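# Insert loose pipe fully into push-fit fitting

## Task

Slide the loose pipe into the fitting's open socket until it is fully seated, and have it stay there without the robot holding it.

## Robot and tools

Robot: two seven-joint Kinova Gen3 arms, left_arm and right_arm, each carrying a Robotiq 2F-85 two-finger gripper and a wrist camera. Cameras: cam_head_left, cam_head_right, cam_high, cam_low, cam_left_wrist, cam_right_wrist (all 896x504).

Frame: every position, velocity and offset uses the scene frame. Its origin is at table-top height, halfway between the nominal arm bases. +x points out over the table, +y toward left_arm, +z up. Image left/right does not match arm names. Calibrated bases: left_arm at (-0.012, +0.353, 0) m, right_arm at (-0.003, -0.306, 0) m. In the gripper's own frame the fingers point along +z and close along y. end_effector_position is the centre of the closed pads (pads 38 mm long). Closed fingertips reach about 19 mm past it, fully open ones about 6 mm.

The row format (shared by execute_actions and move): 16 numbers, each in [-1, 1], always giving both arms. Order: left dx, dy, dz, rx, ry, rz, left gripper position, left gripper speed, then the same eight for the right arm. dx..rz are offsets, not poses. They count from that arm's Hand target at the start of the call or action, along scene axes. 1.0 means 0.6 m of travel or 180 degrees of turn. rx, ry, rz form one rotation vector, turning about the Hand target's position. A translation longer than 1.0 is scaled down along its direction. Six zeros for an arm requests nothing new; in execute_actions it re-requests the current Hand target. Per control step, the commanded orientation is clipped to within 32 degrees of the measured one. Gripper position is absolute: +1 fully open (85 mm), 0 about 45 mm, -1 closed. The mapping is not linear, so check position_measured_pct. Gripper speed: -1 about 20 mm/s, 0 about 85, +1 about 150. Faster closes grip harder (roughly 100 N per pad at -1 up to about 240 N at +1). Both grippers start at +1. Always resend a gripper's current position and speed to leave it alone; a 0 is a real command. To grip, close to a value narrower than the object. To release, open a few mm wider than it.

execute_actions(actions, cameras): actions is a list of actions. Each action is a table of up to 15 rows, one per 1/30 s step; a shorter table repeats its last row to fill 15 steps. Every row in an action counts from the same start pose. Each new action starts from the current Hand target, so repeating an offset keeps moving. An empty list returns state, the scene number and all camera images. cameras: list of names, ["all"], or [].

move(target, speed, blend, stop_force, zero, blocking, cameras): straight-line gripper paths. target is one 16-number row or a list of up to 15 rows. Every row is an offset from the Hand targets at the move's start, not from the previous row. speed: m/s, 0.002 to 0.5, default 0.25; one value or one per target. Rotation runs at up to twice this in rad/s, capped at 0.873. blend: corner rounding in metres; 0 (default) stops at each target. stop_force: 25 to 80 N, one value for both arms. It ends an arm's path when the estimated push against its motion exceeds it. With stop_force, every listed target must carry the same gripper numbers; the option is unreliable while the gripper rotates, and it cannot be combined with blocking=false. zero (only with stop_force, default true) re-zeroes the force estimate before moving. blocking=false returns after about 0.5 s while motion continues. The whole move is capped at 10 s. Paths do not avoid obstacles or the other arm. The result adds a 'move:' line with the ending (done, off_target, moving, held, fault) and limits (paced = pose clipped, held = steps withheld). Done means resting within 3 mm and 2 degrees; it says nothing about contact.

wait(seconds): 0 to 3600; runs the scene without new commands and returns early if a running move ends. stop(): brakes the current move; the fingers keep going. zoom_image(camera, region): region is [x0, y0, x1, y1] in pixels, at most 504 by 504, of a camera in the latest images. clear_fault(arm): 'left_arm' or 'right_arm'; clears a reported torque fault. read_manual(section): licence texts only. finished_scene(scene): integer 1 or 2; ends the scene irreversibly.

Results: end_effector_position (m) and end_effector_quat_wxyz; Hand target, the commanded pose that later offsets count from (the gripper often rests slightly short of it; send the gap as an offset if needed); joint positions, velocities ('within noise' when still) and torques; Flange force in the gripper's own axes, including held weight (it may say 'no reading'). Gripper: position_measured_pct is about 50 - 50 x position. object_status: 0 moving, 1 blocked while opening, 2 stopped on something before the requested position (a firm grip), 3 at the requested position or pads touching (empty or soft grip). motor_current_ma reads about 50 when stopped on something. 'Tool commands' shows the active gripper commands. 'Wrist depth' is a 7x7 grid of distances in mm (164 to 4000; '-' means unknown). MOTOR HOT appears from 60 °C; at 75 °C the arm sags and stops for 30 to 60 s or more. FAULT lines report torque faults (joint limits 104.5 N m for the four big joints, 51.3 for the wrist joints, or more than 5 degrees off plan); the arm stays stopped until clear_fault.

Avoid: letting the pipe or anything else fall or leave the table; releasing a moving part; fast impacts; pressing targets past a firm contact, since the arms are stiff and will push at full motor strength; squeezing a part hard while it still rests on a support; any contact between the two arms (the clearance check does not stop fingers closing on the other arm); long stretched-out holds that heat motors. To end a press, command a target back beyond the gripper, without stop_force. Approach contacts slowly, and check the seating in images before finishing.

Each tool is called as name(argument=value, ...) on one line, values as JSON.

## Session

execute_actions(actions=[])

Scene clock: 0.00 s.
left_arm: end_effector_position=(+0.1840, +0.4641, +0.1854) position_measured_pct=0.0 object_status=3 motor_current_ma=0 end_effector_quat_wxyz=(-0.200, +0.440, +0.873, -0.060) | right_arm: end_effector_position=(+0.6585, -0.3754, +0.1281) position_measured_pct=0.0 object_status=3 motor_current_ma=0 end_effector_quat_wxyz=(+0.072, +0.902, -0.425, +0.007)
Joint positions: left_arm=[-0.604 0.271 0.306 2.099 -0.284 1.185 0.514] | right_arm=[0.058 1.081 -0.428 0.674 0.508 1.506 3.68]
Joint velocities: within noise
Joint torques (N m): no reading
Flange force (N): no reading
Wrist depth (mm): cam_left_wrist=[472 444 420 399 378 360 342 / 457 431 409 388 368 351 335 / 443 419 396 376 358 343 327 / 431 405 385 368 350 334 320 / 412 396 376 358 342 327 313 / 308 380 367 351 333 319 306 / 303 367 357 343 328 312 300] | cam_right_wrist=[271 278 284 290 296 303 309 / 270 275 282 287 294 299 308 / 268 273 279 286 292 298 304 / 267 272 278 283 289 295 302 / 264 269 275 281 287 293 299 / 262 267 273 278 284 291 297 / 260 264 270 276 281 289 295]
Hand target: left_arm +0.1840, +0.4641, +0.1854; -0.200, +0.440, +0.873, -0.060 | right_arm +0.6585, -0.3754, +0.1281; +0.072, +0.902, -0.425, +0.007
Tool commands: left_gripper/position=+1.0 left_gripper/speed=+1.0 right_gripper/position=+1.0 right_gripper/speed=+1.0

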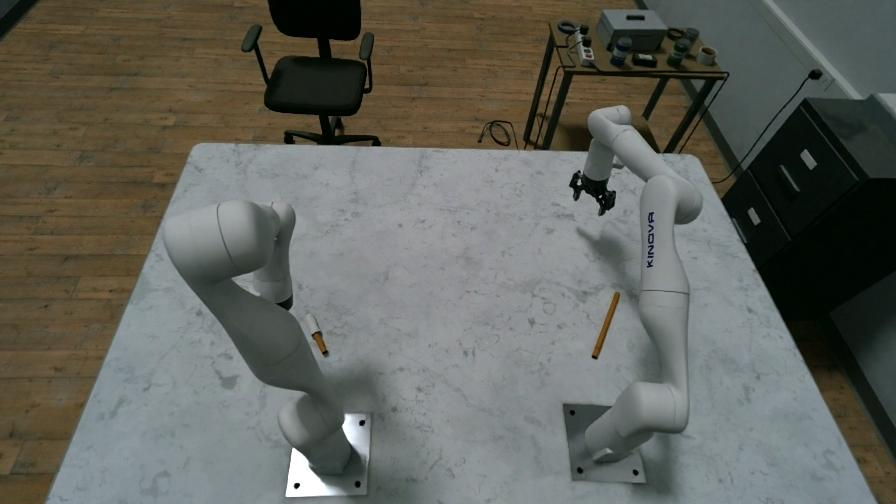

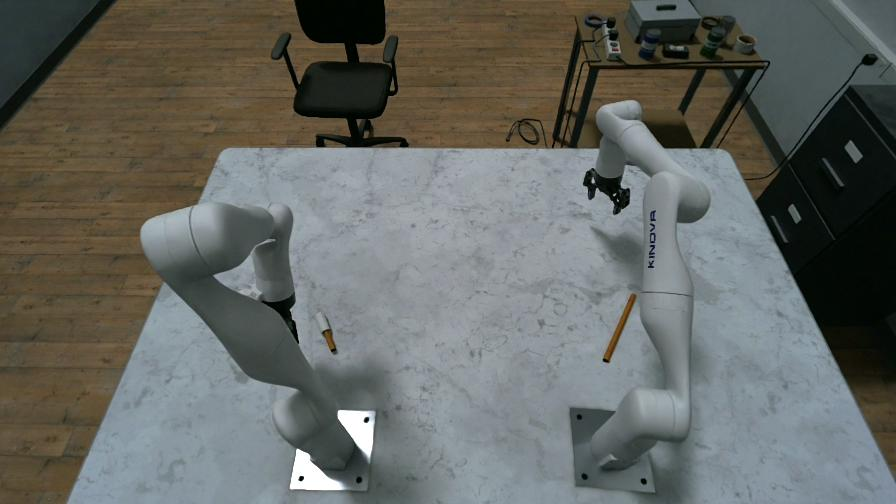

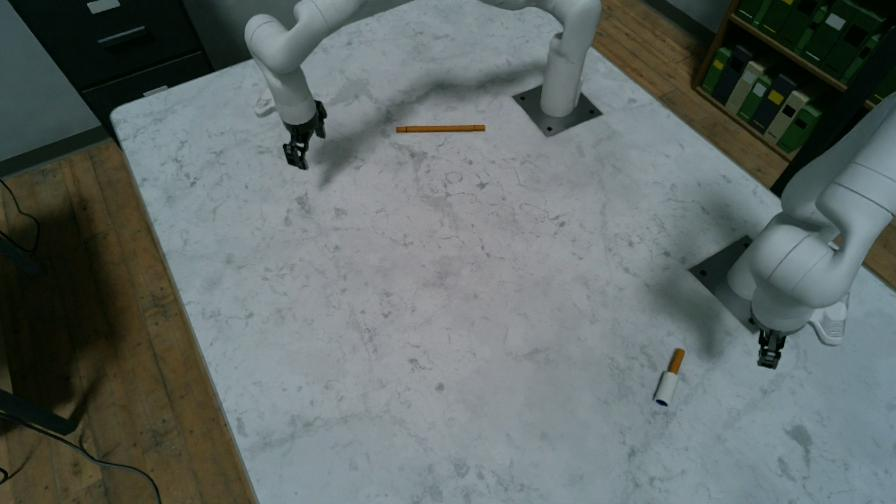

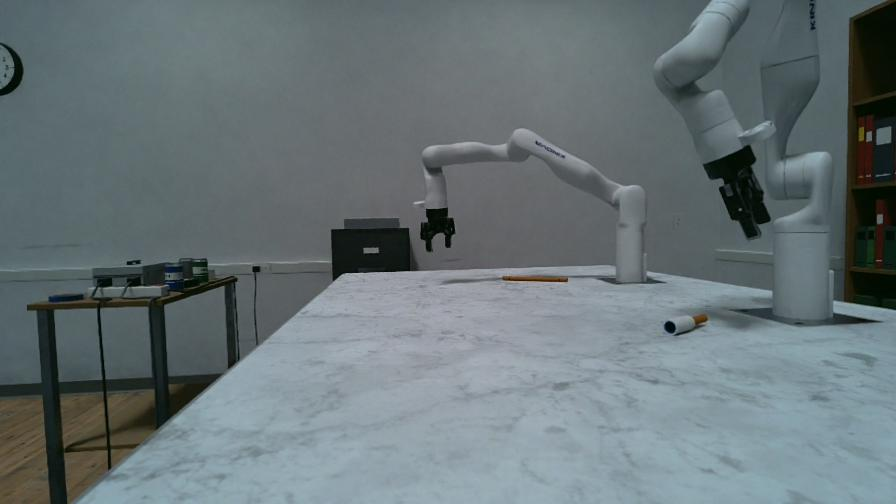

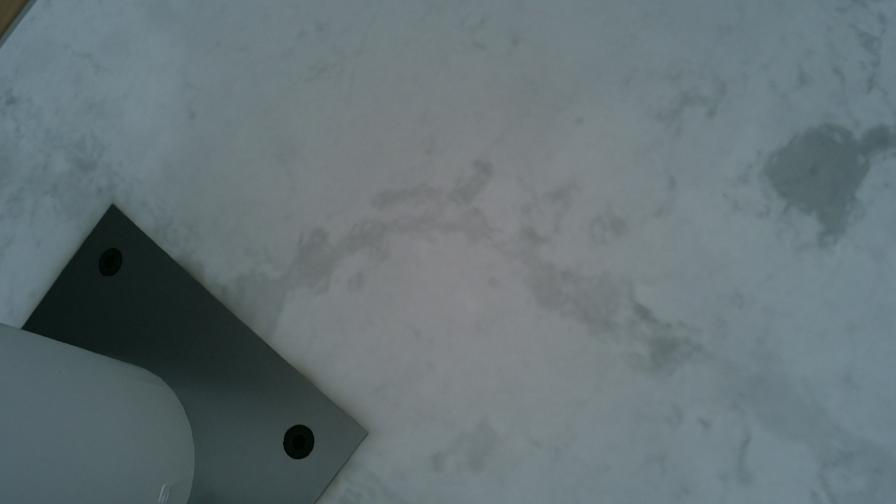

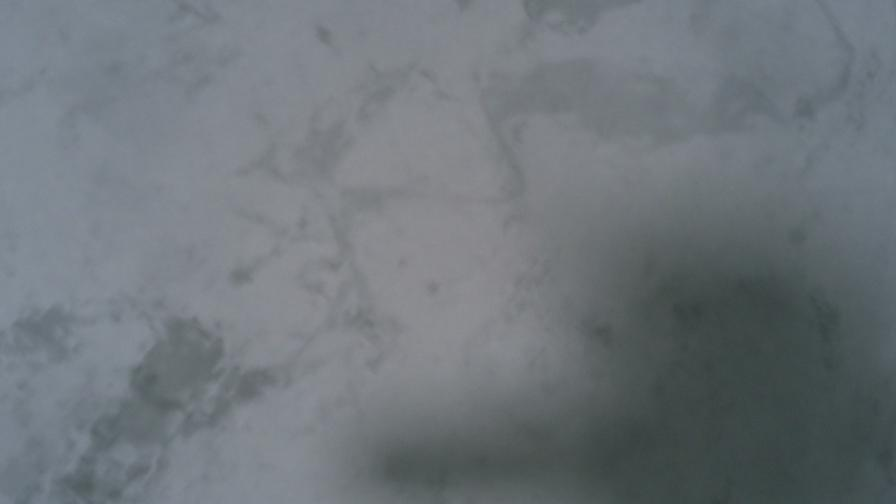

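move(target=[0.102,-0.09,0.108,-0.13,-0.078,-0.538,1,1,-0.5975,0.009,0.203,0.046,-0.006,0.13,1,1], cameras=["cam_head_left","cam_high","cam_low","cam_left_wrist","cam_right_wrist"])

zoom_image(camera="cam_low", region=[480, 220, 760, 380])

Scene clock: 5.43 s.
left_arm: end_effector_position=(+0.2452, +0.4101, +0.2502) position_measured_pct=0.0 object_status=3 motor_current_ma=0 end_effector_quat_wxyz=(+0.000, +0.970, +0.242, +0.001) | right_arm: end_effector_position=(+0.3000, -0.3700, +0.2499) position_measured_pct=0.0 object_status=3 motor_current_ma=0 end_effector_quat_wxyz=(+0.001, +0.972, -0.233, -0.001)
Joint positions: left_arm=[-0.722 -0.06 0.38 2.099 0.025 1.097 -1.427] | right_arm=[0.717 0.107 -0.714 1.957 0.08 1.107 4.279]
Joint torques (N m): left_arm=[-1.19 -5.53 0.53 -7.76 0.01 -0.2 0.16] | right_arm=[-1.04 -8.35 0.4 -9.02 0.13 0.18 0.54]
Flange force (N): left_arm=[-1.5 -0.5 -2.4] | right_arm=[-3.2 0.1 2.5]
Wrist depth (mm): cam_left_wrist=[395 393 394 393 392 390 391 / 395 394 395 393 393 391 392 / 395 395 394 394 393 392 391 / 396 395 393 393 393 393 392 / 397 395 394 393 393 392 392 / 397 395 395 394 394 393 393 / 397 396 396 394 394 393 393] | cam_right_wrist=[397 398 400 400 403 404 406 / 397 398 399 400 404 404 406 / 395 397 398 399 403 404 406 / 394 396 398 399 402 402 404 / 395 395 396 397 400 401 402 / 393 395 397 397 400 400 402 / 392 394 394 396 398 400 401]
Hand target: left_arm +0.2452, +0.4101, +0.2502; +0.000, +0.970, +0.242, +0.001 | right_arm +0.3000, -0.3700, +0.2499; +0.001, +0.972, -0.233, -0.001
Off the commanded pose: left_arm 0.000 m, 0 deg | right_arm 0.000 m, 0 deg.
move: done

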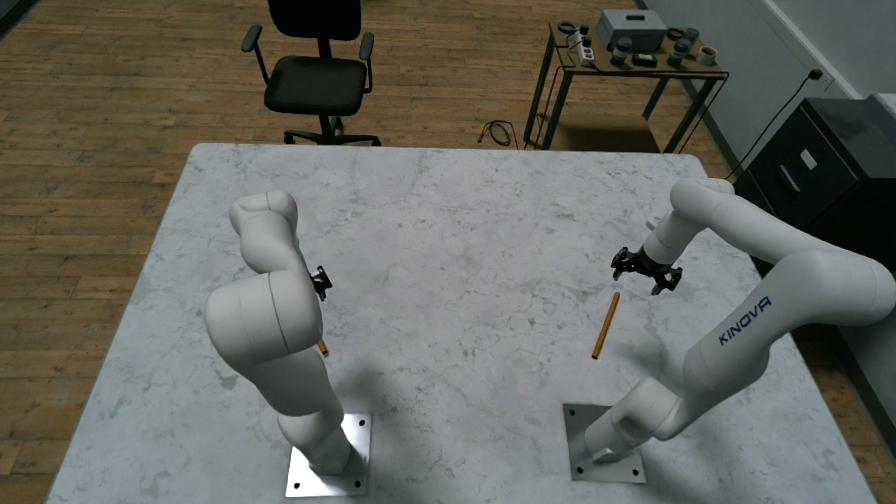

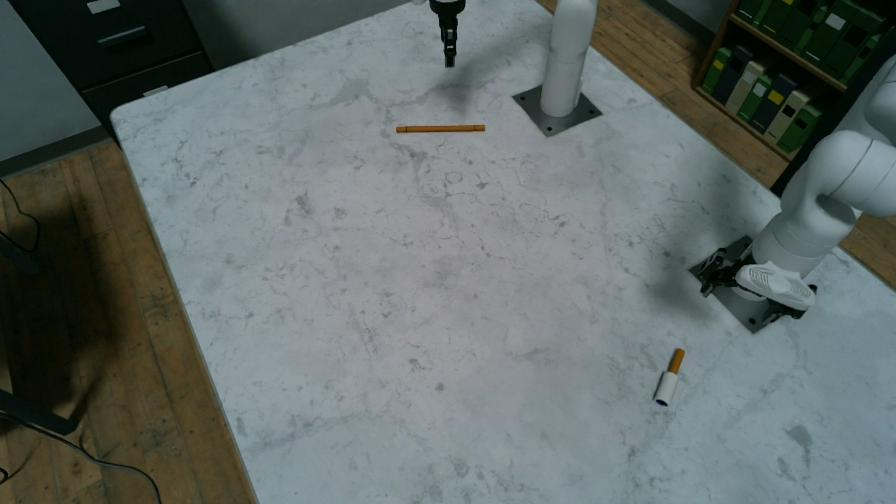

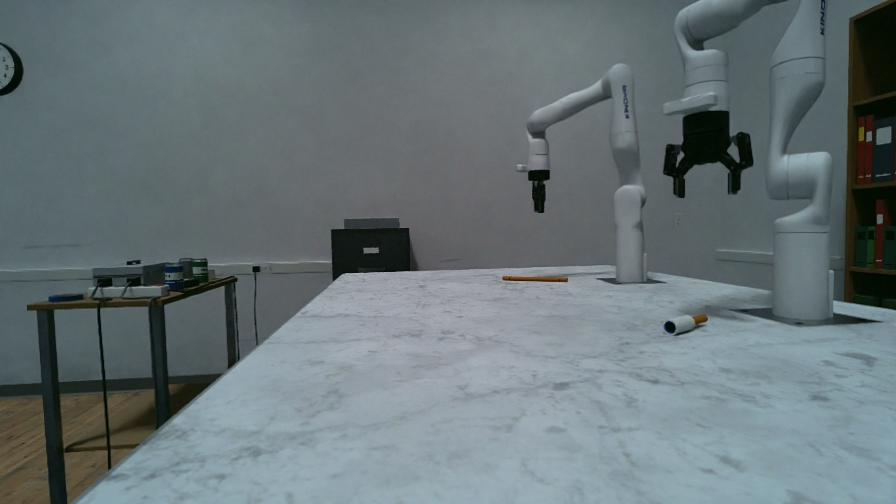

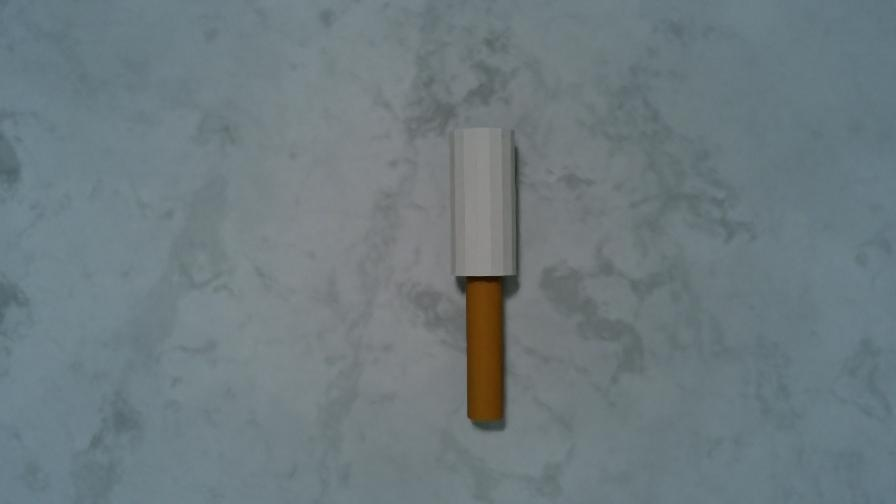

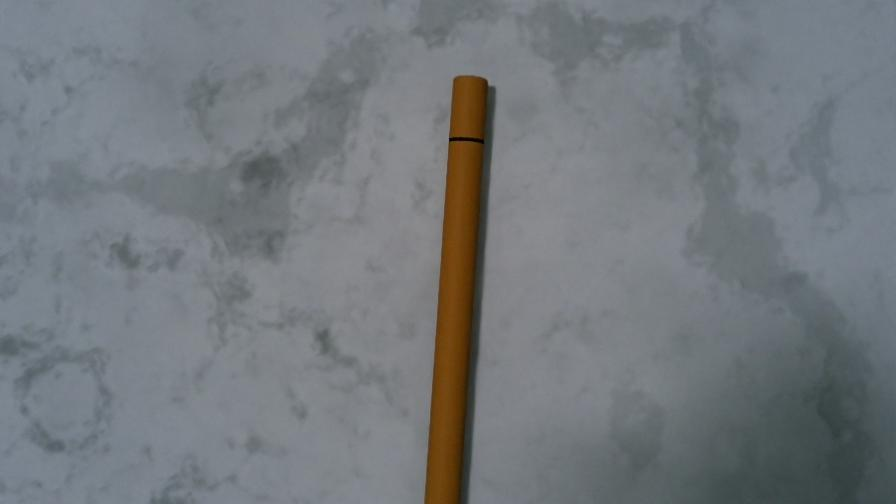

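Scaled by 1.800 from the camera's image (finer frame: 1280x720).

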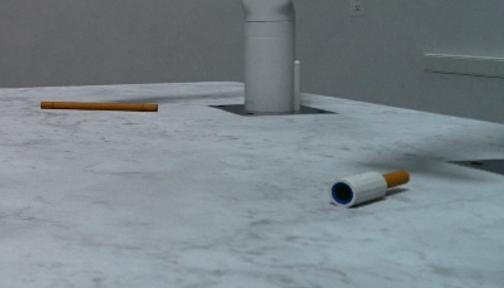

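move(target=[0.1055,0.0325,-0.3,0,0,0,1,1,0.0917,-0.0783,-0.3,0,0,-0.0194,1,1], cameras=["cam_high","cam_left_wrist","cam_right_wrist"])

zoom_image(camera="cam_high", region=[360, 60, 560, 180])

zoom_image(camera="cam_high", region=[600, 300, 800, 420])

Scene clock: 8.50 s.
left_arm: end_effector_position=(+0.3085, +0.4296, +0.0702) position_measured_pct=0.0 object_status=3 motor_current_ma=0 end_effector_quat_wxyz=(+0.000, +0.970, +0.242, +0.001) | right_arm: end_effector_position=(+0.3550, -0.4170, +0.0699) position_measured_pct=0.0 object_status=3 motor_current_ma=0 end_effector_quat_wxyz=(+0.001, +0.965, -0.263, -0.001)
Joint positions: left_arm=[-0.551 0.477 0.306 2.224 -0.305 0.478 -1.078] | right_arm=[0.551 0.574 -0.529 2.056 0.483 0.635 3.942]
Joint torques (N m): left_arm=[-1.1 -11.62 2.06 -3.51 -0.01 -0.25 0.21] | right_arm=[-0.92 -14.95 -1.13 -5.65 0.1 0.18 0.61]
Flange force (N): left_arm=[-0.3 3.2 -0.9] | right_arm=[-3.4 1.9 -0.5]
Wrist depth (mm): cam_left_wrist=[215 214 214 213 213 213 213 / 215 215 214 214 214 213 213 / 215 215 215 214 214 214 213 / 215 215 215 214 214 214 213 / 216 215 215 197 214 214 213 / 216 216 215 189 214 214 214 / 216 216 215 190 215 214 214] | cam_right_wrist=[217 218 218 220 220 221 222 / 216 217 218 219 220 220 221 / 216 217 218 218 219 220 221 / 215 216 217 206 218 219 220 / 215 215 216 206 218 219 220 / 215 215 216 205 217 219 220 / 214 215 216 205 217 218 218]
Hand target: left_arm +0.3085, +0.4296, +0.0702; +0.000, +0.970, +0.242, +0.001 | right_arm +0.3550, -0.4170, +0.0699; +0.001, +0.965, -0.263, -0.001
Off the commanded pose: left_arm 0.000 m, 0 deg | right_arm 0.000 m, 0 deg.
move: done

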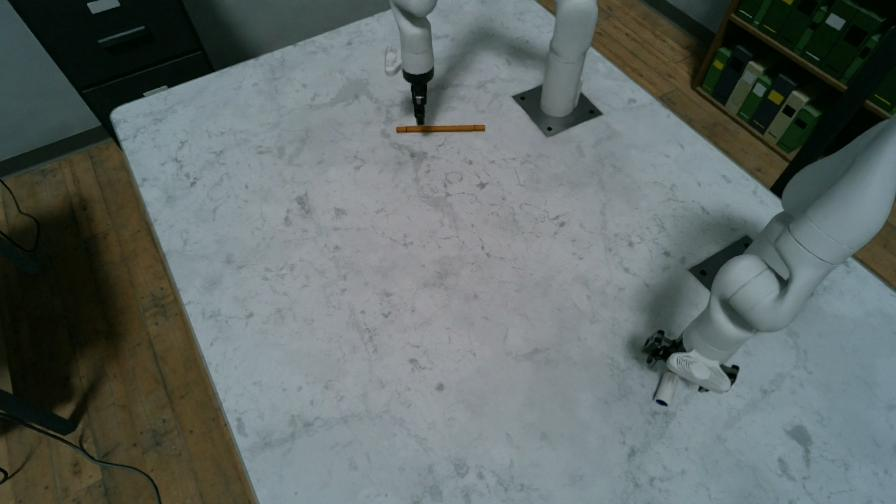

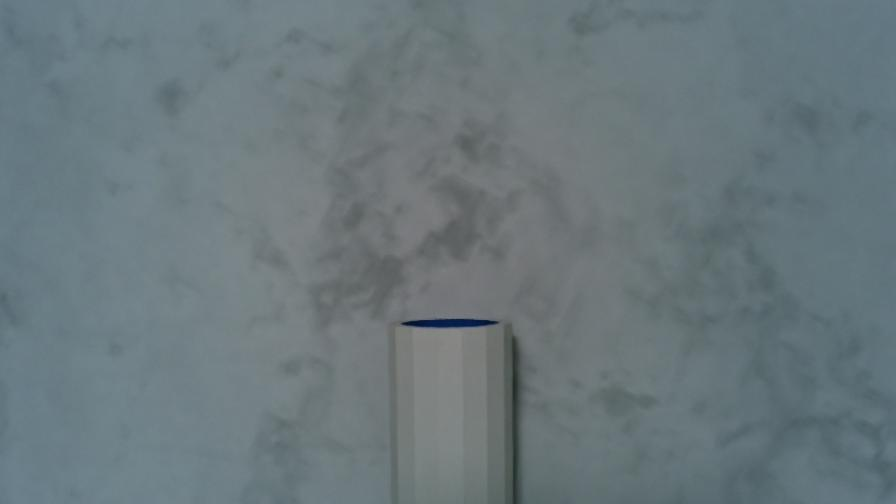

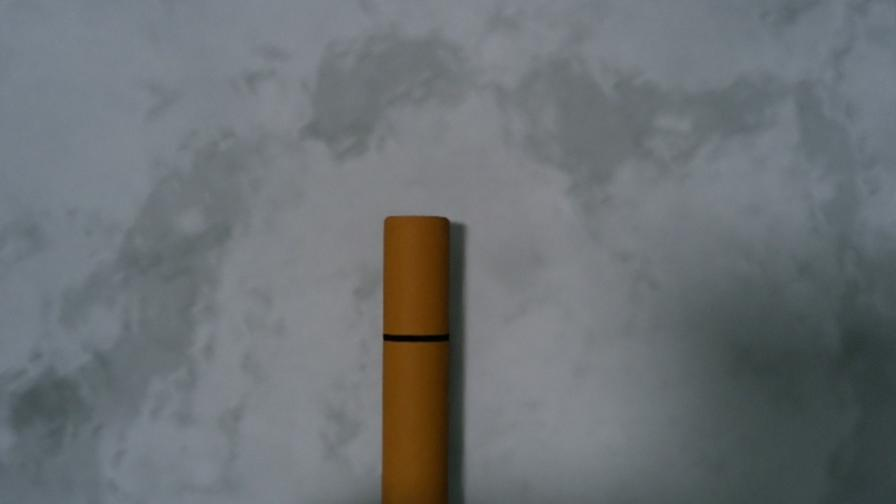

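Scaled by 2.520 from the camera's image (finer frame: 1280x720).

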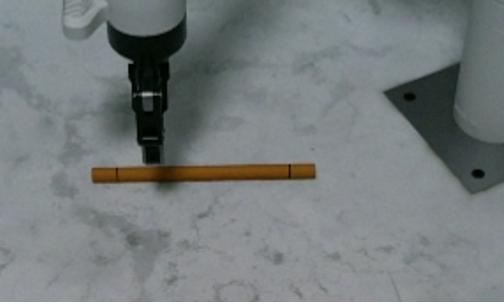

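Scaled by 2.520 from the camera's image (finer frame: 1280x720).

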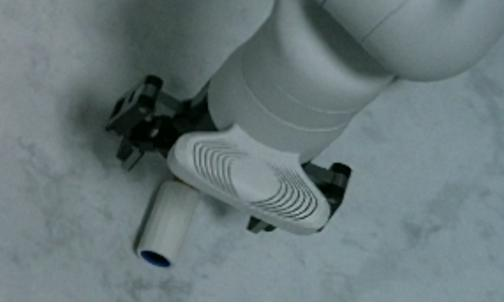

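move(target=[0,0,-0.0755,0,0,0,0,1,0,0,-0.079,0,0,0,0,1], speed=0.1)

move(target=[0,0,0,0,0,0,-0.6,-0.6,0,0,0,0,0,0,-1,-0.6], cameras=["cam_high","cam_left_wrist","cam_right_wrist"])

Scene clock: 9.80 s.
left_arm: end_effector_position=(+0.3085, +0.4296, +0.0249) position_measured_pct=49.8 object_status=3 motor_current_ma=0 end_effector_quat_wxyz=(+0.000, +0.970, +0.242, +0.001) | right_arm: end_effector_position=(+0.3550, -0.4170, +0.0225) position_measured_pct=49.8 object_status=3 motor_current_ma=0 end_effector_quat_wxyz=(+0.001, +0.965, -0.263, -0.001)
Joint positions: left_arm=[-0.475 0.597 0.21 2.253 -0.379 0.321 -1.013] | right_arm=[0.48 0.675 -0.436 2.088 0.586 0.5 3.851]
Joint torques (N m): left_arm=[-1.17 -12.77 1.85 -2.21 0.06 -0.2 0.19] | right_arm=[-0.92 -15.97 -0.84 -4.51 0.13 0.11 0.57]
Flange force (N): left_arm=[-1.1 3.6 0.2] | right_arm=[-2.1 2.0 -1.8]
Wrist depth (mm): cam_left_wrist=[170 169 169 169 168 168 168 / 170 169 169 169 168 168 168 / 170 170 169 169 169 168 168 / 170 170 170 169 169 169 168 / 170 170 170 169 169 169 168 / 170 170 170 - 169 169 169 / 170 170 170 - 169 169 169] | cam_right_wrist=[169 170 170 171 172 172 173 / 169 169 170 170 171 172 173 / 169 169 170 170 171 172 172 / 168 169 169 170 170 171 172 / 168 168 169 170 170 171 172 / 168 168 169 170 170 171 171 / 167 168 168 169 170 170 171]
Hand target: left_arm +0.3085, +0.4296, +0.0249; +0.000, +0.970, +0.242, +0.001 | right_arm +0.3550, -0.4170, +0.0225; +0.001, +0.965, -0.263, -0.001
Off the commanded pose: left_arm 0.000 m, 0 deg | right_arm 0.000 m, 0 deg.
move: done

Scene clock: 10.83 s.
left_arm: end_effector_position=(+0.3085, +0.4296, +0.0249) position_measured_pct=71.0 object_status=2 motor_current_ma=50 end_effector_quat_wxyz=(+0.000, +0.970, +0.242, +0.001) | right_arm: end_effector_position=(+0.3550, -0.4170, +0.0225) position_measured_pct=84.8 object_status=0 motor_current_ma=1000 end_effector_quat_wxyz=(+0.001, +0.965, -0.263, -0.001)
Joint positions: left_arm=[-0.475 0.597 0.21 2.253 -0.379 0.321 -1.012] | right_arm=[0.48 0.675 -0.436 2.088 0.586 0.5 3.851]
Joint torques (N m): left_arm=[-1.45 -7.66 0.83 -2.78 -0.2 -1.42 0.16] | right_arm=[-0.76 -11.73 0.17 -5.42 0.61 -0.93 0.6]
Flange force (N): left_arm=[-4.5 3.6 -20.0] | right_arm=[-7.1 2.6 -16.6]
Wrist depth (mm): cam_left_wrist=[170 170 169 169 169 168 168 / 170 170 169 169 169 168 168 / 170 170 169 169 169 169 168 / 170 170 170 169 169 169 168 / 171 170 170 170 169 169 169 / 171 170 170 - 169 169 169 / 171 170 170 - 169 169 169] | cam_right_wrist=[170 170 171 171 172 172 173 / 169 170 170 171 171 172 173 / 169 169 170 170 171 172 172 / 168 169 170 170 171 171 172 / 168 168 169 - 170 171 172 / 168 168 169 - 170 171 171 / 167 168 169 - 170 170 171]
Hand target: left_arm +0.3085, +0.4296, +0.0249; +0.000, +0.970, +0.242, +0.001 | right_arm +0.3550, -0.4170, +0.0225; +0.001, +0.965, -0.263, -0.001
Off the commanded pose: left_arm 0.000 m, 0 deg | right_arm 0.000 m, 0 deg.
move: done

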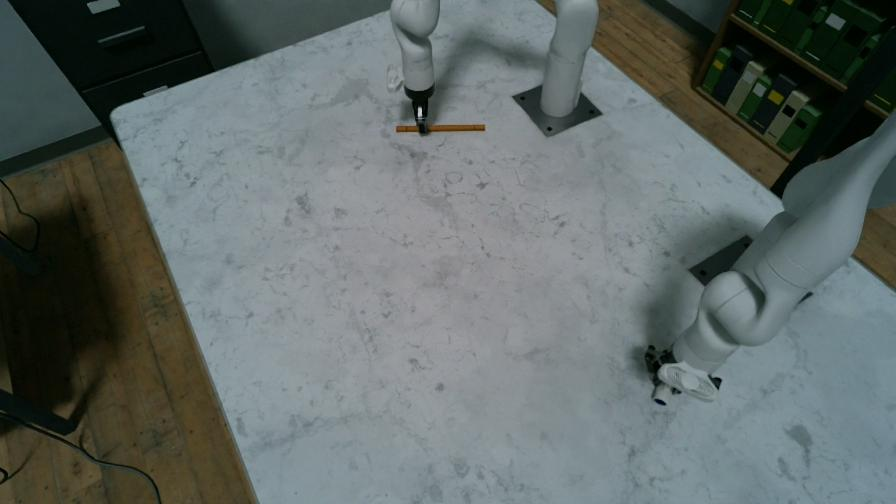

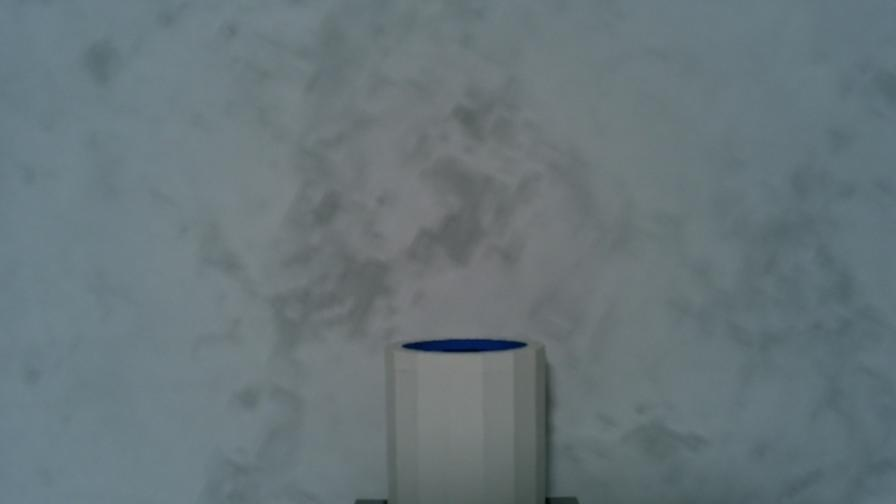

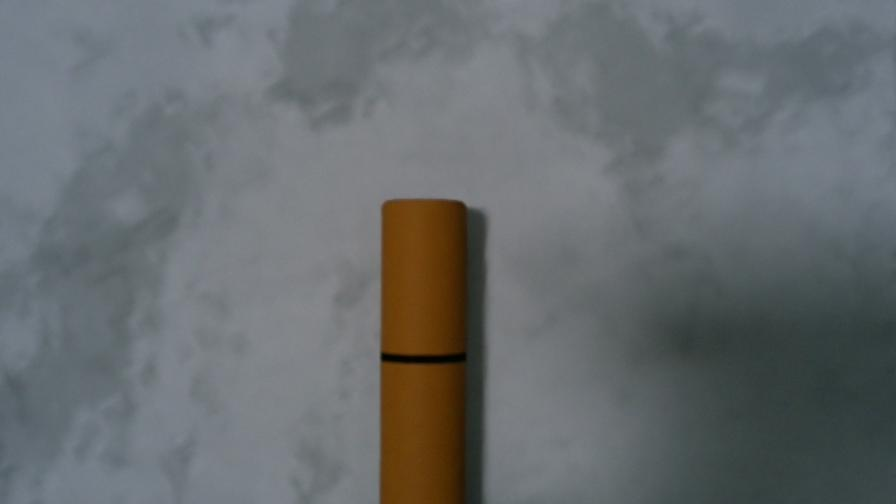

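move(target=[[0,0,0.06,0,0,0,-0.6,-0.6,0,0,0.06,0,0,0,-1,-0.6],[-0.0142,-0.616,0.1585,0,0,-0.325,-0.6,-0.6,0.2667,0.583,0.1685,0,0,0,-1,-0.6]], blend=[0.02,0], cameras=["all"])

zoom_image(camera="cam_low", region=[480, 160, 760, 320])

zoom_image(camera="cam_high", region=[400, 100, 680, 260])

Scene clock: 14.13 s.
left_arm: end_effector_position=(+0.3000, +0.0600, +0.1200) position_measured_pct=71.0 object_status=2 motor_current_ma=50 end_effector_quat_wxyz=(+0.000, +0.965, -0.263, +0.001) | right_arm: end_effector_position=(+0.5150, -0.0672, +0.1236) position_measured_pct=84.8 object_status=2 motor_current_ma=50 end_effector_quat_wxyz=(+0.001, +0.965, -0.263, -0.001)
Joint positions: left_arm=[0.266 0.578 0.619 1.864 -0.44 0.838 -0.984] | right_arm=[-0.27 0.826 -0.532 1.282 0.422 1.145 3.414]
Joint torques (N m): left_arm=[-1.22 -14.52 3.79 -5.81 0.01 -0.22 0.23] | right_arm=[-1.07 -22.72 -2.14 -8.58 0.15 0.24 0.62]
Flange force (N): left_arm=[0.7 2.7 -0.2] | right_arm=[-2.7 5.4 2.1]
Wrist depth (mm): cam_left_wrist=[264 263 263 262 262 261 261 / 264 264 263 262 263 262 261 / 264 264 263 263 263 262 262 / 265 264 263 263 263 262 262 / 265 264 264 264 263 263 262 / 265 265 265 - - 263 262 / 265 265 265 - - 263 263] | cam_right_wrist=[270 272 272 274 274 275 276 / 269 270 272 273 274 274 276 / 269 270 271 272 273 273 275 / 268 269 270 272 272 274 274 / 268 269 270 - 272 273 274 / 267 268 269 - 271 272 273 / 267 267 268 - 270 272 272]
Hand target: left_arm +0.3000, +0.0600, +0.1200; +0.000, +0.965, -0.263, +0.001 | right_arm +0.5150, -0.0672, +0.1236; +0.001, +0.965, -0.263, -0.001
Off the commanded pose: left_arm 0.000 m, 0 deg | right_arm 0.000 m, 0 deg.
move: done; blend cut to 0.018 m at target 1

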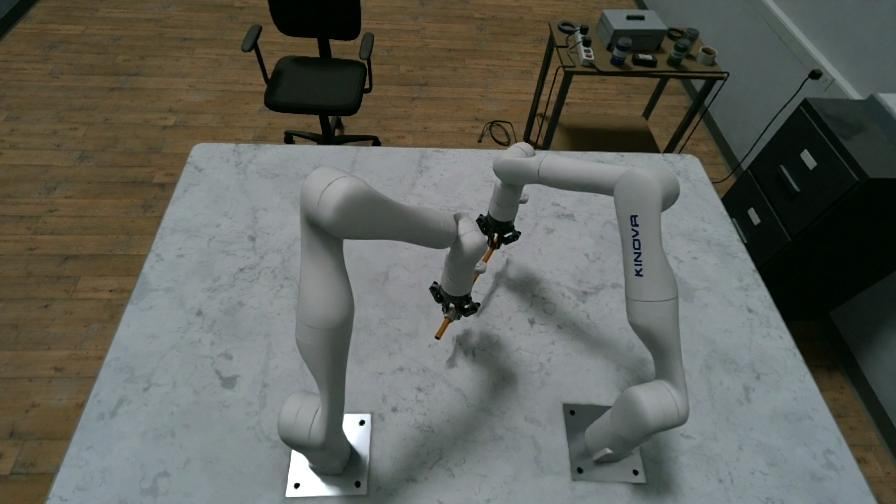

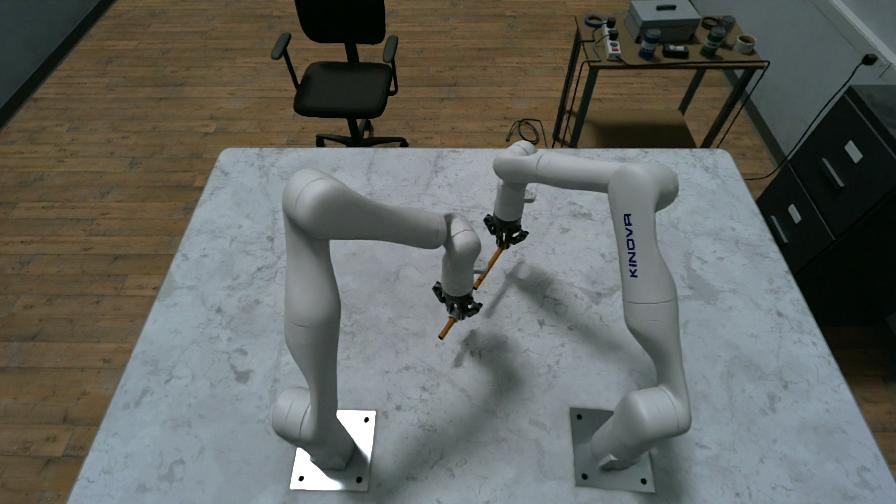

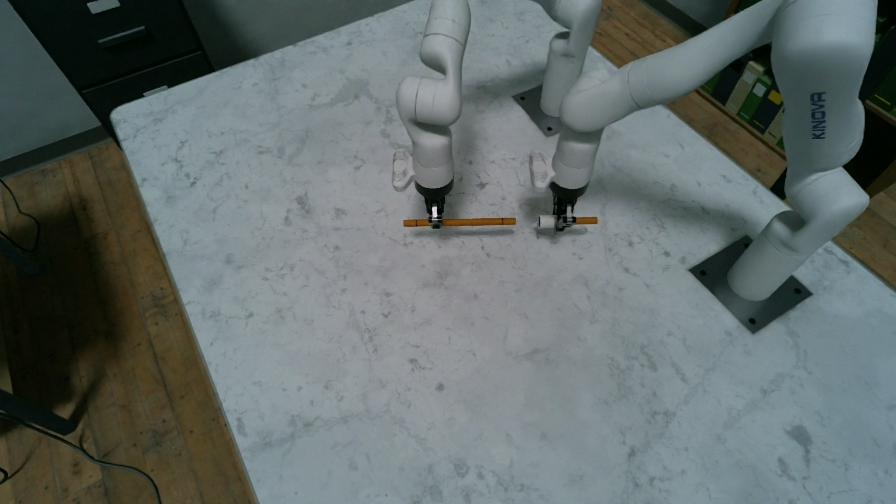

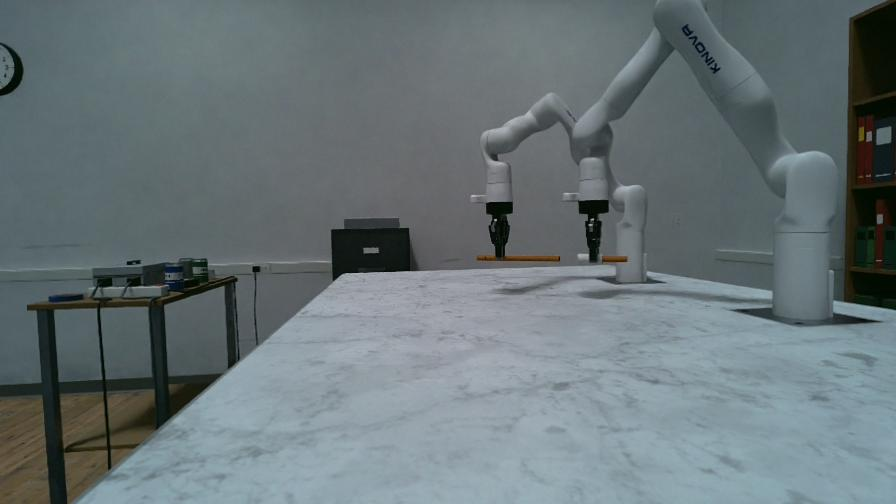

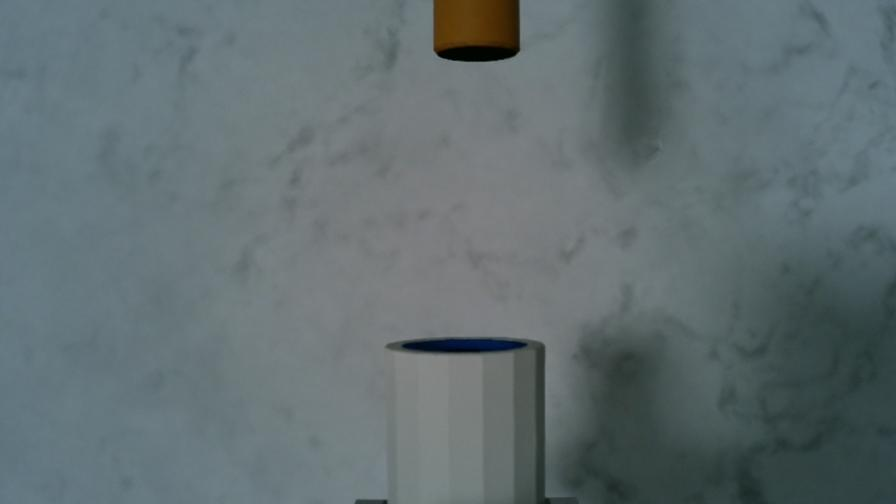

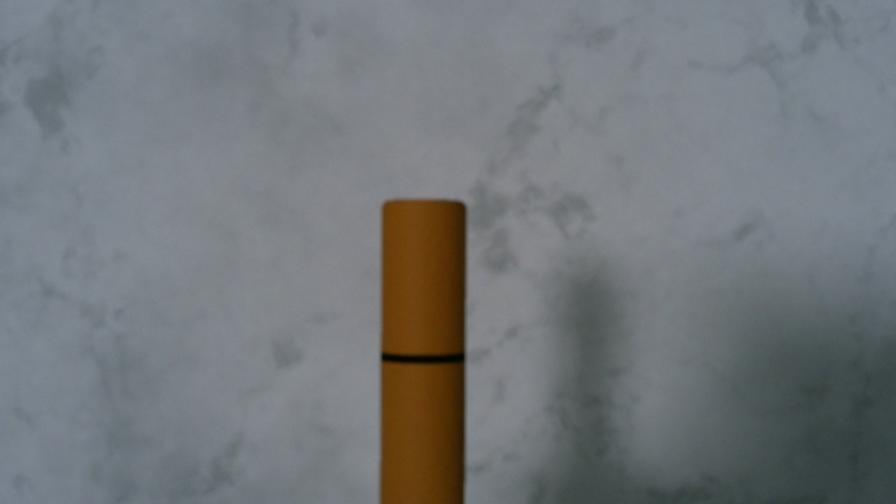

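Scaled by 1.800 from the camera's image (finer frame: 1280x720).

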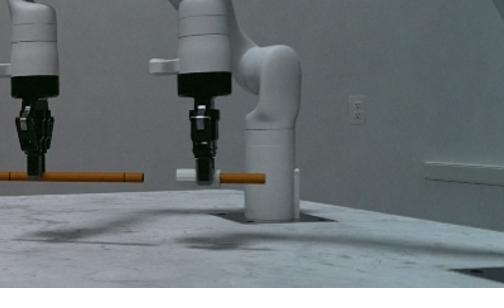

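Scaled by 1.800 from the camera's image (finer frame: 1280x720).

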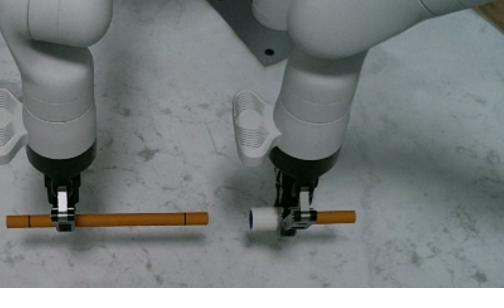

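move(target=[0,0,0,0,0,0,-0.6,-0.6,-0.063,0.041,0,0,0,0,-1,-0.6], cameras=["cam_high","cam_low","cam_left_wrist"])

zoom_image(camera="cam_low", region=[520, 210, 660, 290])

zoom_image(camera="cam_high", region=[480, 180, 620, 260])

Scene clock: 15.20 s.
left_arm: end_effector_position=(+0.3000, +0.0600, +0.1200) position_measured_pct=71.0 object_status=2 motor_current_ma=50 end_effector_quat_wxyz=(+0.000, +0.965, -0.263, +0.001) | right_arm: end_effector_position=(+0.4772, -0.0426, +0.1236) position_measured_pct=84.8 object_status=2 motor_current_ma=50 end_effector_quat_wxyz=(+0.001, +0.965, -0.263, -0.001)
Joint positions: left_arm=[0.266 0.578 0.619 1.864 -0.44 0.838 -0.984] | right_arm=[-0.319 0.781 -0.539 1.38 0.418 1.096 3.326]
Joint torques (N m): left_arm=[-1.14 -14.48 3.64 -5.85 0.02 -0.19 0.16] | right_arm=[-0.99 -21.7 -2.12 -8.25 0.13 0.13 0.64]
Flange force (N): left_arm=[0.3 2.6 -0.3] | right_arm=[-1.8 4.4 1.5]
Wrist depth (mm): cam_left_wrist=[264 264 263 262 262 261 261 / 264 264 263 263 262 262 262 / 264 264 263 - 262 262 262 / 265 264 264 263 263 262 262 / 264 264 264 263 263 263 262 / 265 265 265 - - 263 262 / 266 265 265 - - 263 263] | cam_right_wrist=[271 271 272 273 274 274 276 / 269 270 272 272 273 275 275 / 269 270 271 272 273 274 274 / 268 270 270 272 273 273 274 / 268 269 270 - 272 273 274 / 268 269 269 - 271 272 273 / 266 268 268 - 270 272 273]
Hand target: left_arm +0.3000, +0.0600, +0.1200; +0.000, +0.965, -0.263, +0.001 | right_arm +0.4772, -0.0426, +0.1236; +0.001, +0.965, -0.263, -0.001
Off the commanded pose: left_arm 0.000 m, 0 deg | right_arm 0.000 m, 0 deg.
move: done

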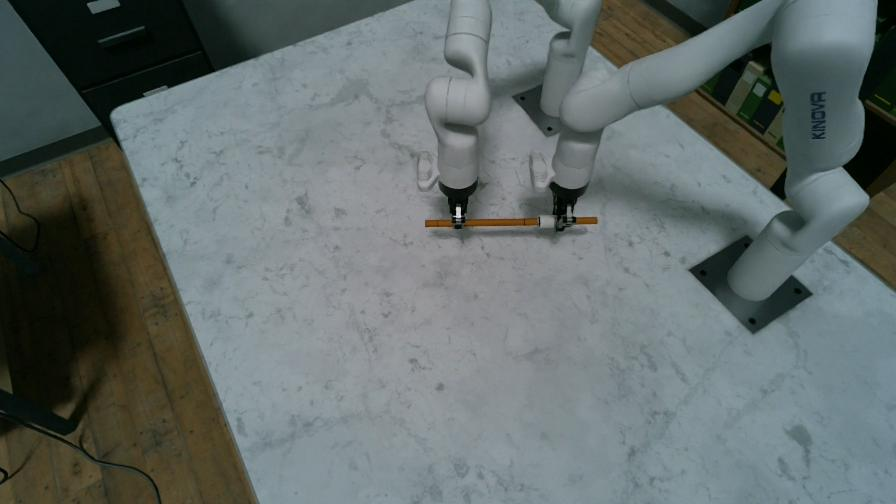

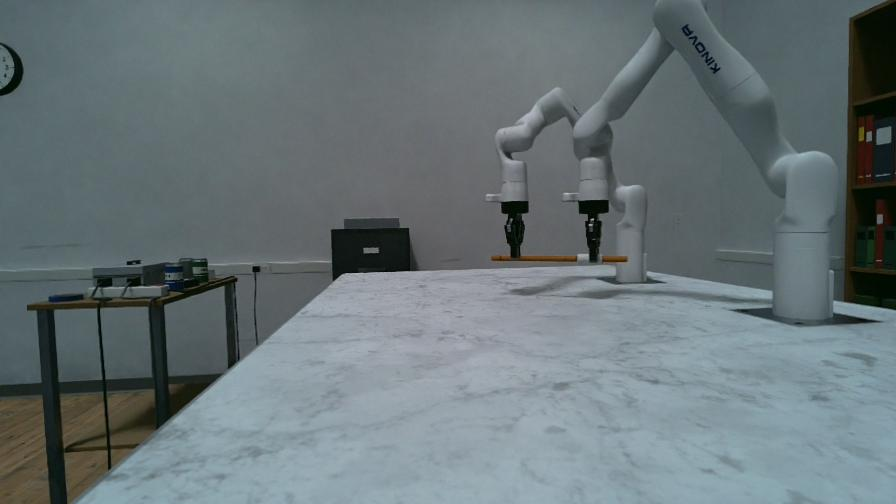

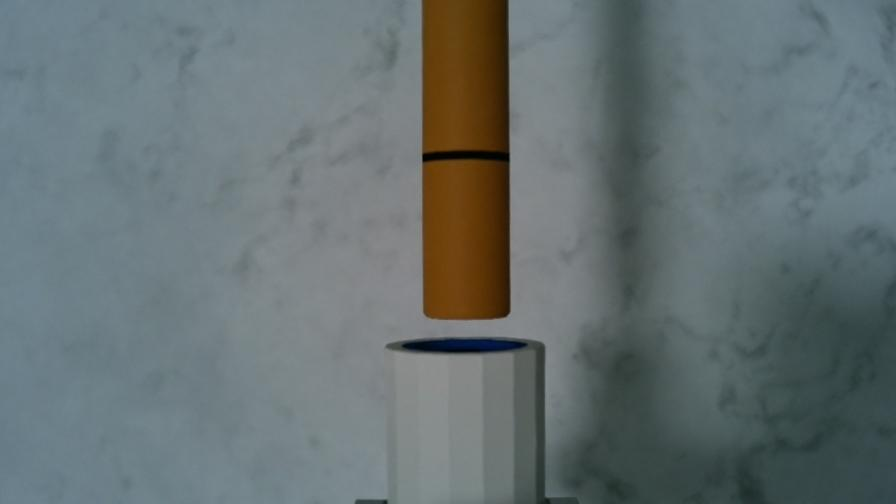

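Scaled by 3.600 from the camera's image (finer frame: 1280x720).

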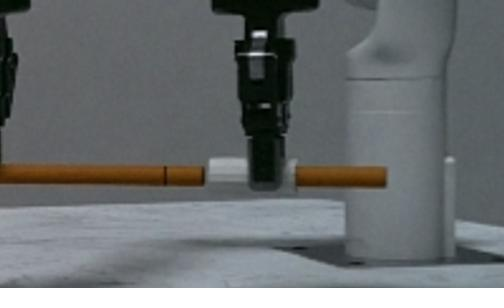

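Scaled by 3.600 from the camera's image (finer frame: 1280x720).

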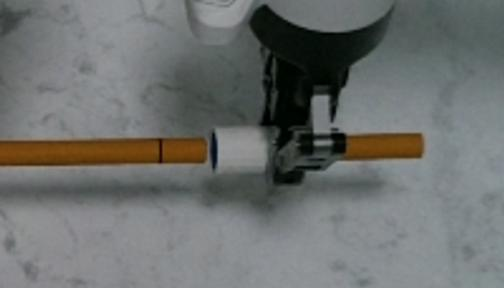

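move(target=[0,0,0,0,0,0,-0.6,-0.6,-0.0515,0.0308,0,0,0,0,-1,-0.6], speed=0.03, stop_force=80, cameras=["cam_high","cam_low","cam_left_wrist"])

Scene clock: 17.43 s.
left_arm: end_effector_position=(+0.3000, +0.0600, +0.1200) position_measured_pct=71.0 object_status=2 motor_current_ma=50 end_effector_quat_wxyz=(+0.000, +0.965, -0.263, +0.001) | right_arm: end_effector_position=(+0.4463, -0.0241, +0.1236) position_measured_pct=84.8 object_status=2 motor_current_ma=50 end_effector_quat_wxyz=(+0.001, +0.965, -0.263, -0.001)
Joint positions: left_arm=[0.266 0.578 0.619 1.864 -0.441 0.838 -0.984] | right_arm=[-0.363 0.747 -0.544 1.451 0.415 1.06 3.254]
Joint torques (N m): left_arm=[-3.77 -18.73 2.58 -20.5 -3.52 -7.41 0.19] | right_arm=[-13.56 -17.8 -14.22 -1.86 -7.19 1.17 0.55]
Flange force (N): left_arm=[-28.7 2.3 -0.1] | right_arm=[25.2 4.7 1.7]
Wrist depth (mm): cam_left_wrist=[263 263 262 261 261 261 260 / 263 263 262 262 261 261 260 / 263 263 263 - 262 262 261 / 264 263 263 262 262 262 261 / 264 264 264 262 263 262 262 / 265 264 264 - - 262 262 / 265 264 264 - - 263 262] | cam_right_wrist=[271 272 273 274 275 276 277 / 270 271 272 273 275 275 276 / 270 271 271 273 273 274 276 / 270 270 271 272 273 274 275 / 268 270 270 - 272 273 274 / 267 268 269 - 271 272 274 / 267 269 269 - 271 272 273]
Hand target: left_arm +0.3000, +0.0600, +0.1200; +0.000, +0.965, -0.263, +0.001 | right_arm +0.4463, -0.0241, +0.1236; +0.001, +0.965, -0.263, -0.001
Off the commanded pose: left_arm 0.000 m, 0 deg | right_arm 0.000 m, 0 deg.
move: done

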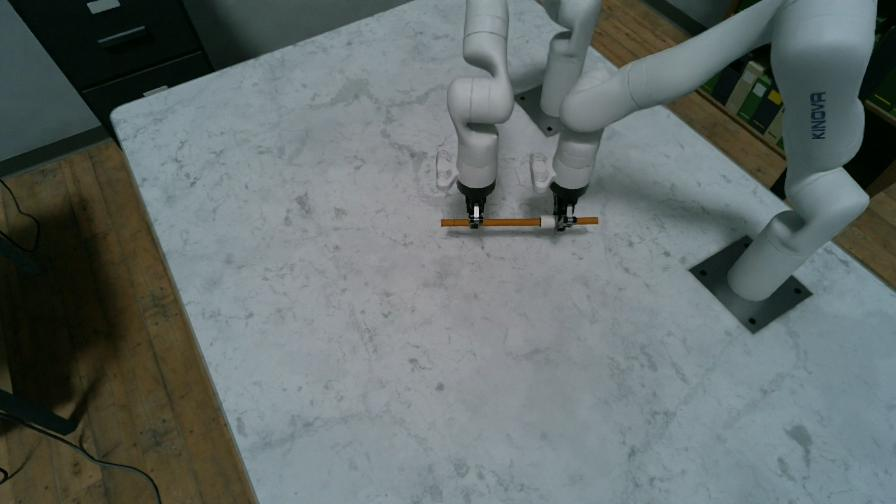

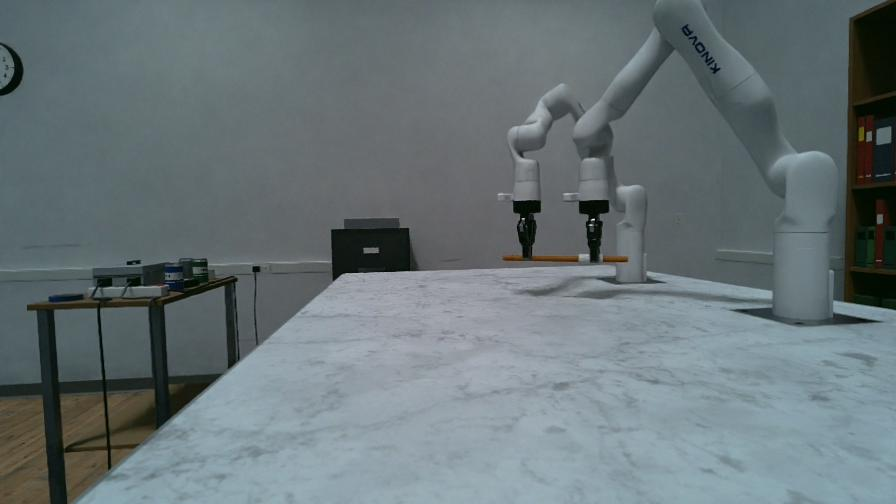

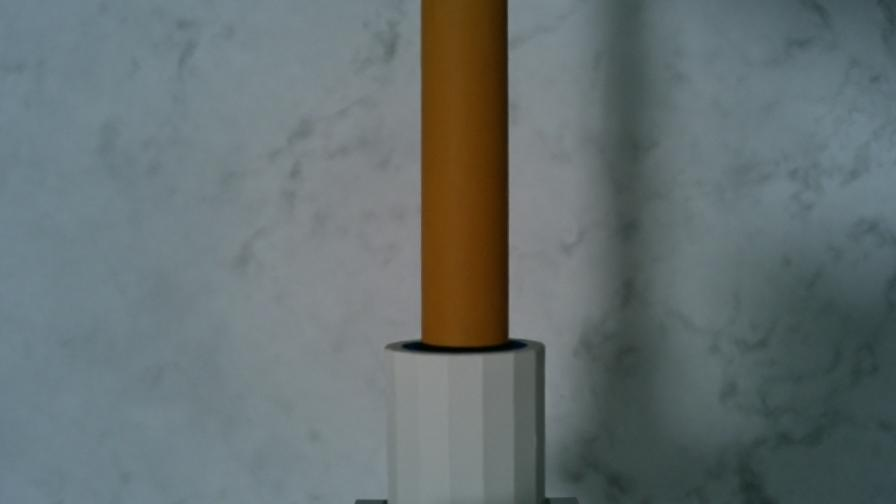

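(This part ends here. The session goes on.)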